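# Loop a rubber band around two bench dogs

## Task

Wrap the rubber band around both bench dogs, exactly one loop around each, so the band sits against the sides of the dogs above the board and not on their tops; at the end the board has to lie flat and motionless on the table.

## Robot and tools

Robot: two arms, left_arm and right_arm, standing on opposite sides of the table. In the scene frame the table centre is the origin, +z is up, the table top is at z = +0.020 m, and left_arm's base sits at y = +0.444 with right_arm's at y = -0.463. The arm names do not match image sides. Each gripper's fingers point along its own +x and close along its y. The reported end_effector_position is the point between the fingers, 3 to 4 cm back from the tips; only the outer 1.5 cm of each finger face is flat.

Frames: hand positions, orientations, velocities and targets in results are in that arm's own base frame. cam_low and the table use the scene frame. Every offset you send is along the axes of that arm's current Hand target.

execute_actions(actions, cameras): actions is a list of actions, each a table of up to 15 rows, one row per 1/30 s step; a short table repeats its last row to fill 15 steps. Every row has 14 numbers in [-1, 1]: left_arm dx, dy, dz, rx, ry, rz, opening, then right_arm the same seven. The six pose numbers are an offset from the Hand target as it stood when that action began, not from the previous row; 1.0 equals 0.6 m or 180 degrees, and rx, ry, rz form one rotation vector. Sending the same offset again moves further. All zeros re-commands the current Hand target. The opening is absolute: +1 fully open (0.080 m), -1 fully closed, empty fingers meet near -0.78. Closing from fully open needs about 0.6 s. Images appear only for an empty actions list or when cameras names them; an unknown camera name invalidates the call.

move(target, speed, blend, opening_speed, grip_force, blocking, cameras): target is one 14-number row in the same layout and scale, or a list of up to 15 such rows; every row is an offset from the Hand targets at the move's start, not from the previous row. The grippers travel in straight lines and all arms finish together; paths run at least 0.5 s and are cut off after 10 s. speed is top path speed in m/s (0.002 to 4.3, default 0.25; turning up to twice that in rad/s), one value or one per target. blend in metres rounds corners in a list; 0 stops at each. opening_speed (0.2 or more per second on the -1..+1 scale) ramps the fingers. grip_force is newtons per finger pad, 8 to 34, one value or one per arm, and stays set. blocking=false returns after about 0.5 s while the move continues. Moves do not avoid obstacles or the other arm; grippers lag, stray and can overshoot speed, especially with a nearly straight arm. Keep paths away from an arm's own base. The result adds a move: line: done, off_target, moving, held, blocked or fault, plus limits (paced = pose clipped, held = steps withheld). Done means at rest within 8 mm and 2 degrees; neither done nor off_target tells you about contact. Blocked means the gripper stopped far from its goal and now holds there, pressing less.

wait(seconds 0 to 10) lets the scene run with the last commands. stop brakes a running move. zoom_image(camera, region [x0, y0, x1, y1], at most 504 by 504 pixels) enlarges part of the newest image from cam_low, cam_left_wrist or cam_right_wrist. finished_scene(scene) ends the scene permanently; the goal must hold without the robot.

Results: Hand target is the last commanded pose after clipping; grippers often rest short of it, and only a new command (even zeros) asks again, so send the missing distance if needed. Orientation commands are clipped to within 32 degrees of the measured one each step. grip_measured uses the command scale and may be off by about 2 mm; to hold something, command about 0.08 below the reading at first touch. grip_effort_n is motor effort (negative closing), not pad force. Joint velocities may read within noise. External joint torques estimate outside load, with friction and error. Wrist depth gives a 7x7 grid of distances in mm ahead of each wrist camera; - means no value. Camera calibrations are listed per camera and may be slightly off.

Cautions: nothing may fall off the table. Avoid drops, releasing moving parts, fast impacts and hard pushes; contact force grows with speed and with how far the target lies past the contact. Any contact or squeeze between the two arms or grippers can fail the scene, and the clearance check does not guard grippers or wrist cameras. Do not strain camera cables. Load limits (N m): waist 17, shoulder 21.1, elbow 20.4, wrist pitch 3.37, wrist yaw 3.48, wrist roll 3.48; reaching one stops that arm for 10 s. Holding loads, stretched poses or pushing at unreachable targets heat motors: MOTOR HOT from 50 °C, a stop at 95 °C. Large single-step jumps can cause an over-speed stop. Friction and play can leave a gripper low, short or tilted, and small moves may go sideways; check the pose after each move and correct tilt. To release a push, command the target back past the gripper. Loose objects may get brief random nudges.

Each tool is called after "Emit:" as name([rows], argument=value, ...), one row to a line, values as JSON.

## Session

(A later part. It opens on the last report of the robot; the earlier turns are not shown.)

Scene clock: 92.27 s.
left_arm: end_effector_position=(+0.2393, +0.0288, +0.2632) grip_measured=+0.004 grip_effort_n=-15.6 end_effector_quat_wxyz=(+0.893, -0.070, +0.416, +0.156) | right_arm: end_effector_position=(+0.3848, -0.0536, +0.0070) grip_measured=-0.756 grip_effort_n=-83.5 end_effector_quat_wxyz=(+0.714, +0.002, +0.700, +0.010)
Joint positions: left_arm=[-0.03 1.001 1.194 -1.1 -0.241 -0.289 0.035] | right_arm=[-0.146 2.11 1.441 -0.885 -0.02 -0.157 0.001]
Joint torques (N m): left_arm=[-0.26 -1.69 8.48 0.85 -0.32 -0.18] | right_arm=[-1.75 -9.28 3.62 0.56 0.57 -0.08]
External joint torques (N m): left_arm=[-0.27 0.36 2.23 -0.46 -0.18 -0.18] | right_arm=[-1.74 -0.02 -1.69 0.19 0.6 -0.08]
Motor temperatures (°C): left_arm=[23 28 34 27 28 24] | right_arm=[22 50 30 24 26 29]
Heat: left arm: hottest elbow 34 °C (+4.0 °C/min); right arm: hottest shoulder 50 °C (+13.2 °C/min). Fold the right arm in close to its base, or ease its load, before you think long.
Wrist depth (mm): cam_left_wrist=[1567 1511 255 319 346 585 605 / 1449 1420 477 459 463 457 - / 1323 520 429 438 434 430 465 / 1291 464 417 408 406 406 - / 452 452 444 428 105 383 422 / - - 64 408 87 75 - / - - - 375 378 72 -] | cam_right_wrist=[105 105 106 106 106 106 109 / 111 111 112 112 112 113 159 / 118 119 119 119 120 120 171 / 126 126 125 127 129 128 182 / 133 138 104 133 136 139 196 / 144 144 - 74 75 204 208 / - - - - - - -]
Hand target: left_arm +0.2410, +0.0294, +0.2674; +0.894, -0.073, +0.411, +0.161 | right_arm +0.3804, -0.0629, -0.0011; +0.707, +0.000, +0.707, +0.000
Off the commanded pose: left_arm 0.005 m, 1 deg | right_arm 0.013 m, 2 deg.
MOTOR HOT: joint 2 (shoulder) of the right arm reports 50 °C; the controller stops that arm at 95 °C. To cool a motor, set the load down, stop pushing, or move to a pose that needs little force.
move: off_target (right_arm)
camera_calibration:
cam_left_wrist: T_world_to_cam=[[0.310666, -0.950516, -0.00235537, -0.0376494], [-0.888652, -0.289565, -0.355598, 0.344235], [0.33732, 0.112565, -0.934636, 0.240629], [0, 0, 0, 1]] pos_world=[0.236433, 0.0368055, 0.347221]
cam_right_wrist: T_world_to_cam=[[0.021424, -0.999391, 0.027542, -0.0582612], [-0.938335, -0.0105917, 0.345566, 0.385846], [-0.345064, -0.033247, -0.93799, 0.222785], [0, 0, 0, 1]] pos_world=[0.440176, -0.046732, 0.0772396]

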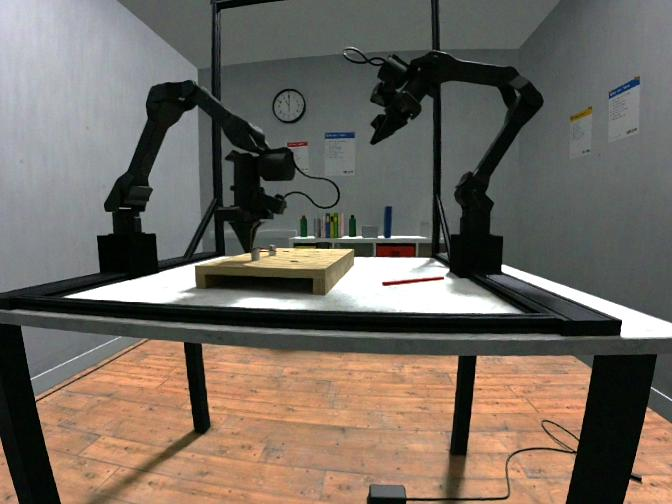

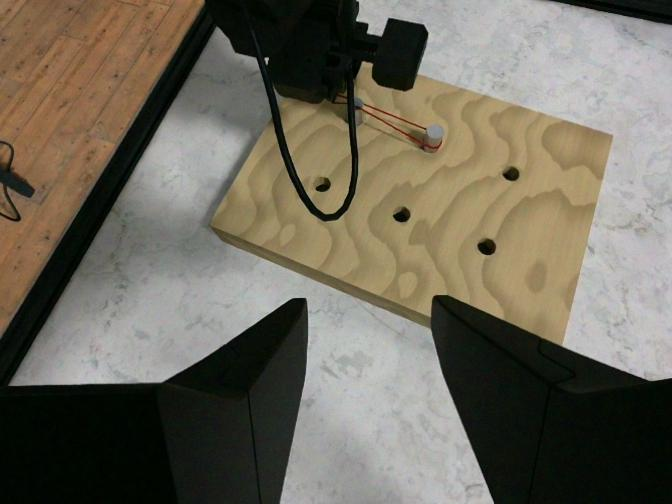

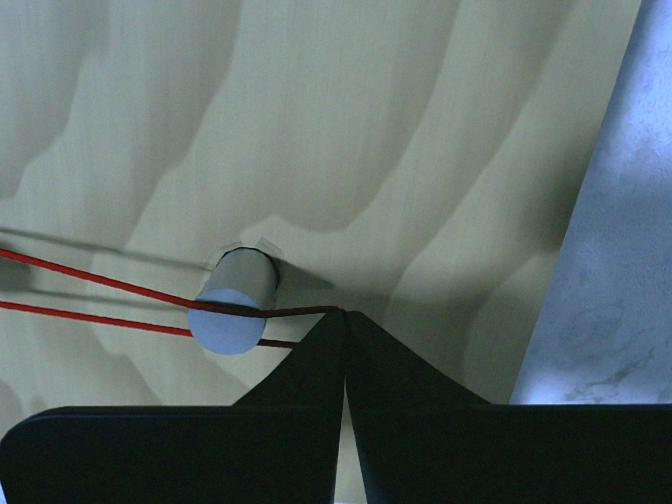

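Emit:
move([
  [0,0,0,0,0,0,0, 0.008,-0.006,-0.018,0,0,0,-1],
  [0,0,0,0,0,0,0, 0.014,-0.006,0.058,0,0,0,-1],
], speed=0.08, cameras=["cam_low","cam_left_wrist","cam_right_wrist"])

Emit:
zoom_image(camera="cam_low", region=[190, 180, 360, 300])

Emit:
zoom_image(camera="cam_left_wrist", region=[272, 40, 544, 244])

Scene clock: 98.73 s.
left_arm: end_effector_position=(+0.2393, +0.0288, +0.2632) grip_measured=+0.004 grip_effort_n=-15.6 end_effector_quat_wxyz=(+0.893, -0.070, +0.416, +0.156) | right_arm: end_effector_position=(+0.4090, -0.0560, -0.0093) grip_measured=-0.756 grip_effort_n=-83.5 end_effector_quat_wxyz=(+0.702, +0.002, +0.712, +0.016)
Joint positions: left_arm=[-0.03 1.001 1.194 -1.1 -0.241 -0.289 0.035] | right_arm=[-0.145 2.247 1.597 -0.937 -0.024 -0.165 0.001]
Joint torques (N m): left_arm=[-0.35 -1.58 8.48 0.86 -0.32 -0.22] | right_arm=[-1.42 -10.54 7.41 0.41 0.71 0.12]
External joint torques (N m): left_arm=[-0.35 0.47 2.23 -0.45 -0.19 -0.22] | right_arm=[-1.36 -0.55 2.18 0.1 0.74 0.12]
Heat: left arm: hottest elbow 34 °C (+4.0 °C/min); right arm: hottest shoulder 49 °C (+10.0 °C/min). Fold the right arm in close to its base, or ease its load, before you think long.
Wrist depth (mm): cam_left_wrist=[1555 1544 246 328 - - 541 / 1393 1384 331 355 461 458 527 / 1349 513 432 433 430 429 457 / 1190 471 420 406 403 404 458 / - - - - 105 382 - / - - 64 - 87 75 - / - - - 380 - 72 -] | cam_right_wrist=[- 87 89 87 87 87 87 / - 93 93 93 93 93 93 / - 98 99 98 99 99 101 / 107 107 107 108 107 107 159 / - 115 115 112 115 115 174 / - 124 - 74 75 123 187 / - - - - - - -]
Hand target: left_arm +0.2410, +0.0294, +0.2674; +0.894, -0.073, +0.411, +0.161 | right_arm +0.4152, -0.0665, -0.0096; +0.707, +0.000, +0.707, +0.000
Off the commanded pose: left_arm 0.005 m, 1 deg | right_arm 0.012 m, 2 deg.
MOTOR HOT: still on. Joint 2 (shoulder) of the right arm reports 49 °C.
move: off_target (right_arm)
camera_calibration:
cam_left_wrist: T_world_to_cam=[[0.310666, -0.950516, -0.00235537, -0.0376494], [-0.888652, -0.289565, -0.355598, 0.344235], [0.33732, 0.112565, -0.934636, 0.240629], [0, 0, 0, 1]] pos_world=[0.236433, 0.0368055, 0.347221]
cam_right_wrist: T_world_to_cam=[[0.031018, -0.999368, 0.0173576, -0.0647261], [-0.926551, -0.0222358, 0.375511, 0.408917], [-0.374888, -0.0277303, -0.926655, 0.228381], [0, 0, 0, 1]] pos_world=[0.466508, -0.0492595, 0.0592009]

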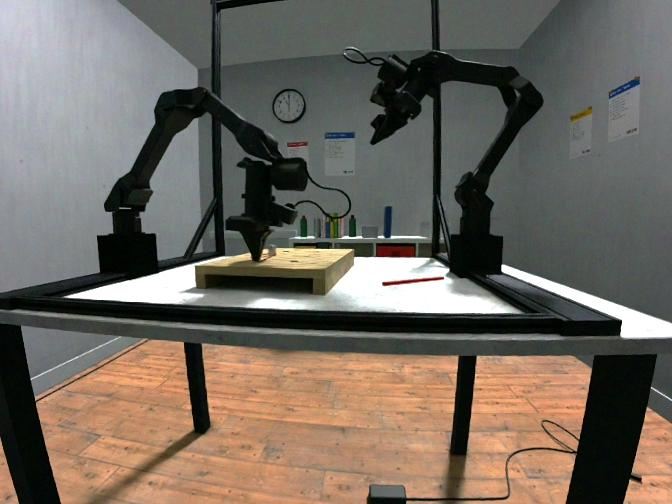

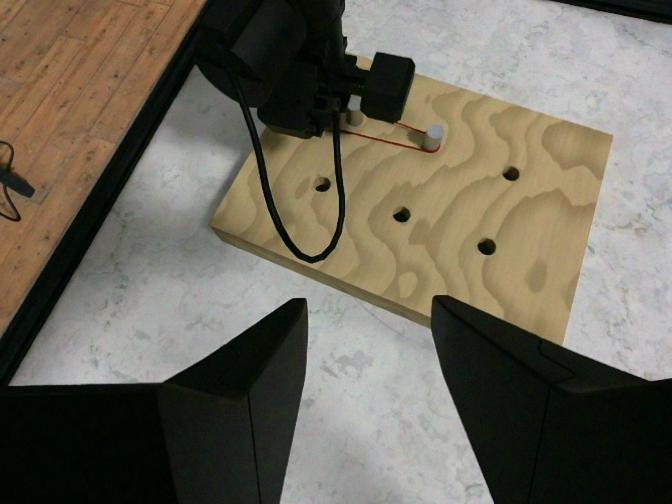

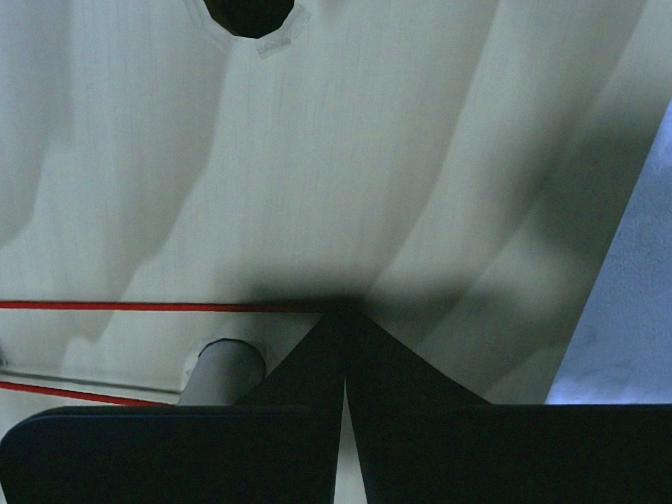

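Scaled by 2.965 from the camera's 672x504 image, which has a finer 960x720 frame.

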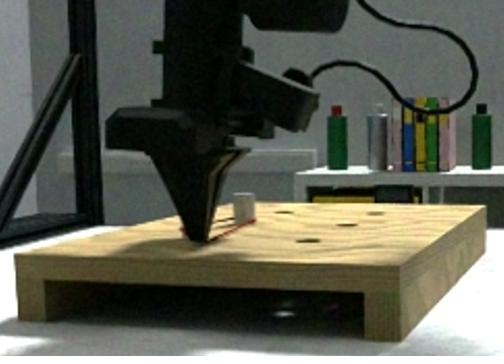

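Scaled by 1.853 from the camera's 672x504 image, which has a finer 960x720 frame.

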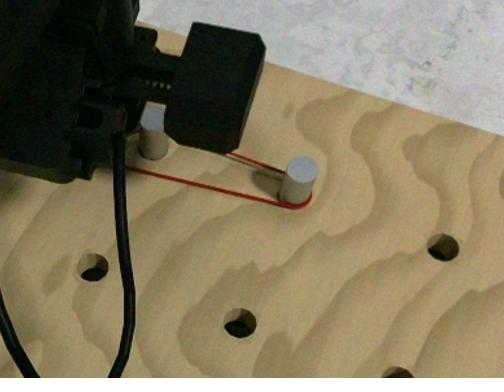

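Emit:
move([
  [0,0,0,0,0,0,0, -0.004,0.012,-0.03,0,0,0,-1],
  [0,0,0,0,0,0,0, -0.004,0.0,-0.03,0,0,0,-0.55],
], speed=0.05, opening_speed=0.5, cameras=["cam_right_wrist","cam_low","cam_left_wrist"])

Emit:
zoom_image(camera="cam_low", region=[190, 180, 360, 300])

Emit:
zoom_image(camera="cam_left_wrist", region=[272, 40, 544, 244])

Scene clock: 104.27 s.
left_arm: end_effector_position=(+0.2393, +0.0288, +0.2632) grip_measured=+0.004 grip_effort_n=-15.6 end_effector_quat_wxyz=(+0.893, -0.070, +0.416, +0.156) | right_arm: end_effector_position=(+0.3954, -0.0675, -0.0111) grip_measured=-0.553 grip_effort_n=15.6 end_effector_quat_wxyz=(+0.701, +0.002, +0.713, -0.003)
Joint positions: left_arm=[-0.03 1.001 1.194 -1.1 -0.241 -0.289 0.035] | right_arm=[-0.168 2.207 1.521 -0.901 0.003 -0.16 0.01]
Joint torques (N m): left_arm=[-0.19 -1.7 8.51 0.86 -0.32 -0.18] | right_arm=[0.18 -13.22 4.42 0.32 0.01 -0.06]
External joint torques (N m): left_arm=[-0.18 0.34 2.28 -0.44 -0.19 -0.19] | right_arm=[0.18 -3.65 -0.63 0.03 0.02 -0.06]
Heat: left arm: hottest elbow 34 °C (+3.0 °C/min); right arm: hottest shoulder 50 °C (+10.1 °C/min). Fold the right arm in close to its base, or ease its load, before you think long.
Wrist depth (mm): cam_left_wrist=[1511 1555 257 333 - 564 590 / 1449 1411 455 374 458 467 544 / 1315 501 441 438 431 430 417 / 1268 461 418 407 404 403 - / 423 439 - 411 105 382 - / - - 64 411 88 75 - / - - - 395 385 72 -] | cam_right_wrist=[- 86 86 87 87 88 131 / - 91 92 93 93 93 142 / - 97 98 98 99 100 152 / 104 104 105 107 107 109 164 / - 109 112 113 114 118 178 / - 87 - 93 75 187 190 / - - - 136 - - -]
Hand target: left_arm +0.2410, +0.0294, +0.2674; +0.894, -0.073, +0.411, +0.161 | right_arm +0.3971, -0.0665, -0.0071; +0.707, +0.000, +0.707, +0.000
Off the commanded pose: left_arm 0.005 m, 1 deg | right_arm 0.004 m, 1 deg.
MOTOR HOT: still on. Joint 2 (shoulder) of the right arm reports 50 °C.
move: done; target 2's new opening was sent with right_arm's hand 0.011 m and 2 deg from that target
camera_calibration:
cam_left_wrist: T_world_to_cam=[[0.310666, -0.950516, -0.00235537, -0.0376494], [-0.888652, -0.289565, -0.355598, 0.344235], [0.33732, 0.112565, -0.934636, 0.240629], [0, 0, 0, 1]] pos_world=[0.236433, 0.0368055, 0.347221]
cam_right_wrist: T_world_to_cam=[[0.00406049, -0.998985, 0.0448637, -0.0647225], [-0.925513, 0.0132357, 0.378485, 0.398656], [-0.378695, -0.0430588, -0.924519, 0.221817], [0, 0, 0, 1]] pos_world=[0.453225, -0.0603822, 0.057092]

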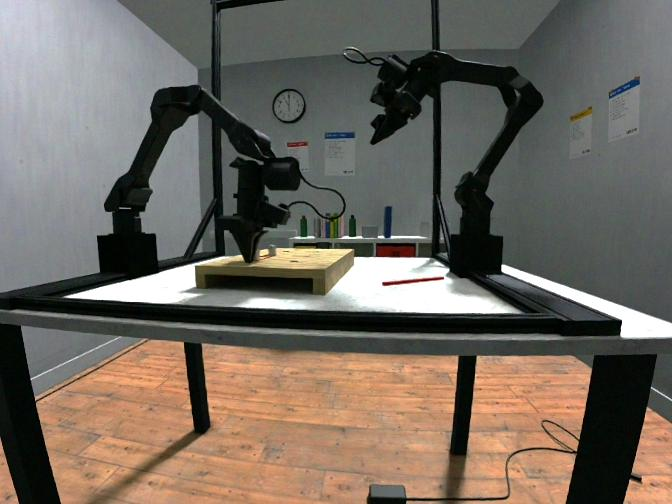

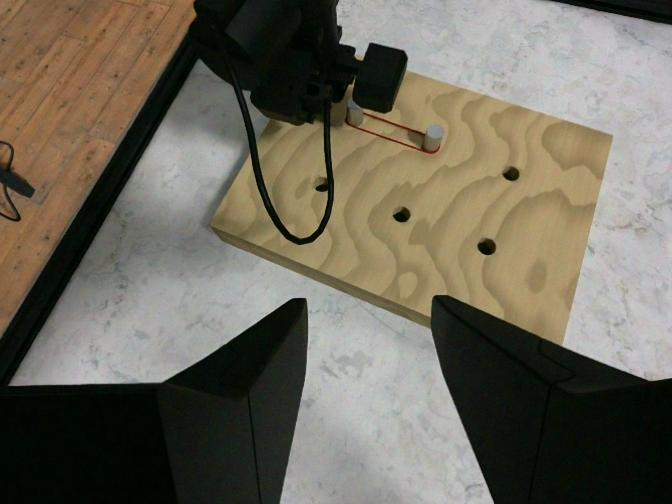

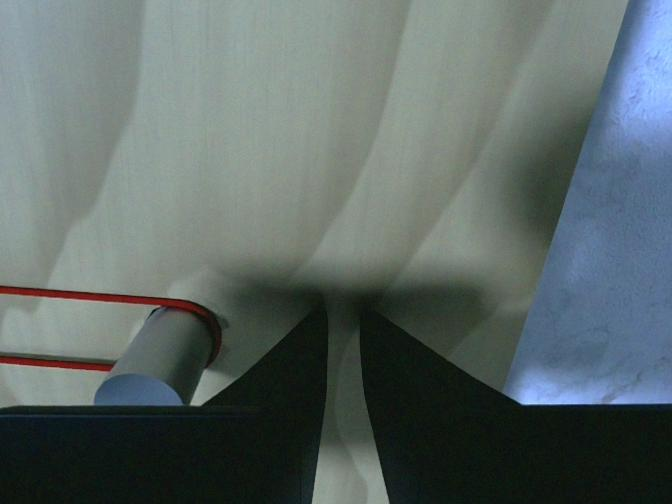

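Scaled by 2.965 from the camera's 672x504 image, which has a finer 960x720 frame.

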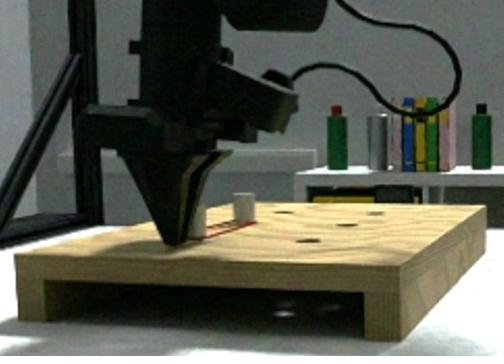

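Scaled by 1.853 from the camera's 672x504 image, which has a finer 960x720 frame.

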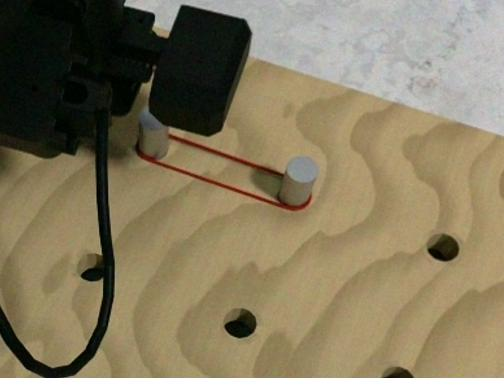

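Success. Lift away.

Emit:
move(target=[0,0,0,0,0,0,0, -0.15,-0.03,0,0,0,0,-0.55], speed=0.15, cameras=["cam_right_wrist","cam_left_wrist","cam_low"])

Scene clock: 106.63 s.
left_arm: end_effector_position=(+0.2393, +0.0288, +0.2632) grip_measured=+0.004 grip_effort_n=-15.6 end_effector_quat_wxyz=(+0.893, -0.070, +0.416, +0.156) | right_arm: end_effector_position=(+0.3934, -0.0841, +0.0762) grip_measured=-0.553 grip_effort_n=15.6 end_effector_quat_wxyz=(+0.699, +0.003, +0.715, -0.002)
Joint positions: left_arm=[-0.03 1.001 1.194 -1.1 -0.241 -0.289 0.035] | right_arm=[-0.209 2.118 1.74 -1.215 0.003 -0.203 0.01]
Joint torques (N m): left_arm=[-0.35 -1.58 8.39 0.84 -0.28 -0.18] | right_arm=[0.04 -12.71 6.83 -0.15 0.02 -0.07]
External joint torques (N m): left_arm=[-0.35 0.5 2.14 -0.45 -0.15 -0.18] | right_arm=[0.05 -3.13 1.2 -0.46 0.03 -0.07]
Heat: left arm: hottest elbow 34 °C (+3.0 °C/min); right arm: hottest shoulder 50 °C (+10.1 °C/min). Fold the right arm in close to its base, or ease its load, before you think long.
Wrist depth (mm): cam_left_wrist=[1555 1590 261 356 - 553 - / 1411 1459 492 465 461 465 - / 1384 - 430 437 433 431 455 / 1261 - 417 408 406 403 443 / 437 454 - - 105 385 453 / - - 64 - 87 75 - / - - - 382 - 72 -] | cam_right_wrist=[162 162 164 164 168 211 211 / 172 173 174 175 219 225 226 / 185 185 186 187 237 242 243 / 198 199 200 201 257 260 260 / 214 215 213 211 275 281 274 / 291 230 - 89 75 301 298 / - - - - - - -]
Hand target: left_arm +0.2410, +0.0294, +0.2674; +0.894, -0.073, +0.411, +0.161 | right_arm +0.3972, -0.0846, +0.0829; +0.707, +0.000, +0.707, +0.000
Off the commanded pose: left_arm 0.005 m, 1 deg | right_arm 0.008 m, 1 deg.
MOTOR HOT: still on. Joint 2 (shoulder) of the right arm reports 50 °C.
move: done
camera_calibration:
cam_left_wrist: T_world_to_cam=[[0.310666, -0.950516, -0.00235537, -0.0376494], [-0.888652, -0.289565, -0.355598, 0.344235], [0.33732, 0.112565, -0.934636, 0.240629], [0, 0, 0, 1]] pos_world=[0.236433, 0.0368055, 0.347221]
cam_right_wrist: T_world_to_cam=[[0.00570301, -0.99907, 0.0427381, -0.0857466], [-0.923071, 0.0111775, 0.384468, 0.362411], [-0.384588, -0.0416429, -0.922149, 0.303264], [0, 0, 0, 1]] pos_world=[0.451651, -0.0770889, 0.143984]

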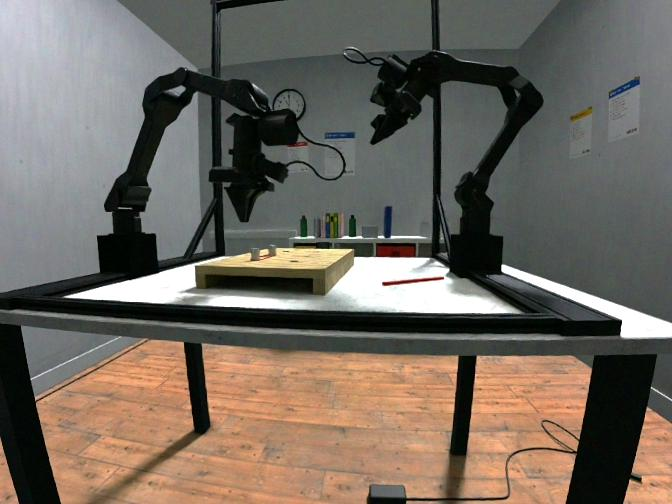

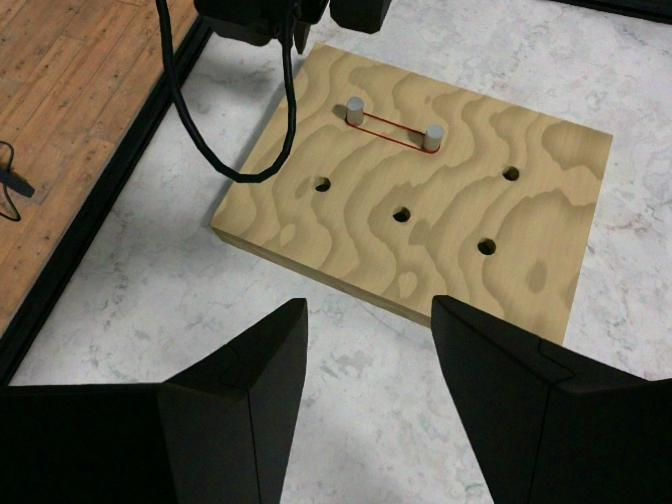

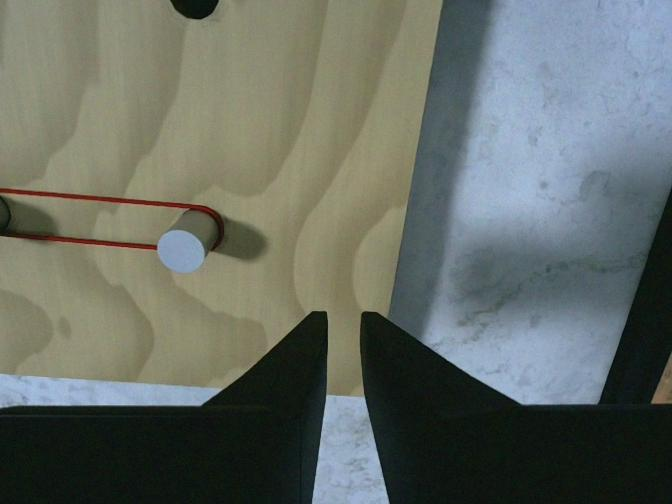

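Emit:
finished_scene(scene=2)

The scene is finished: the task was done.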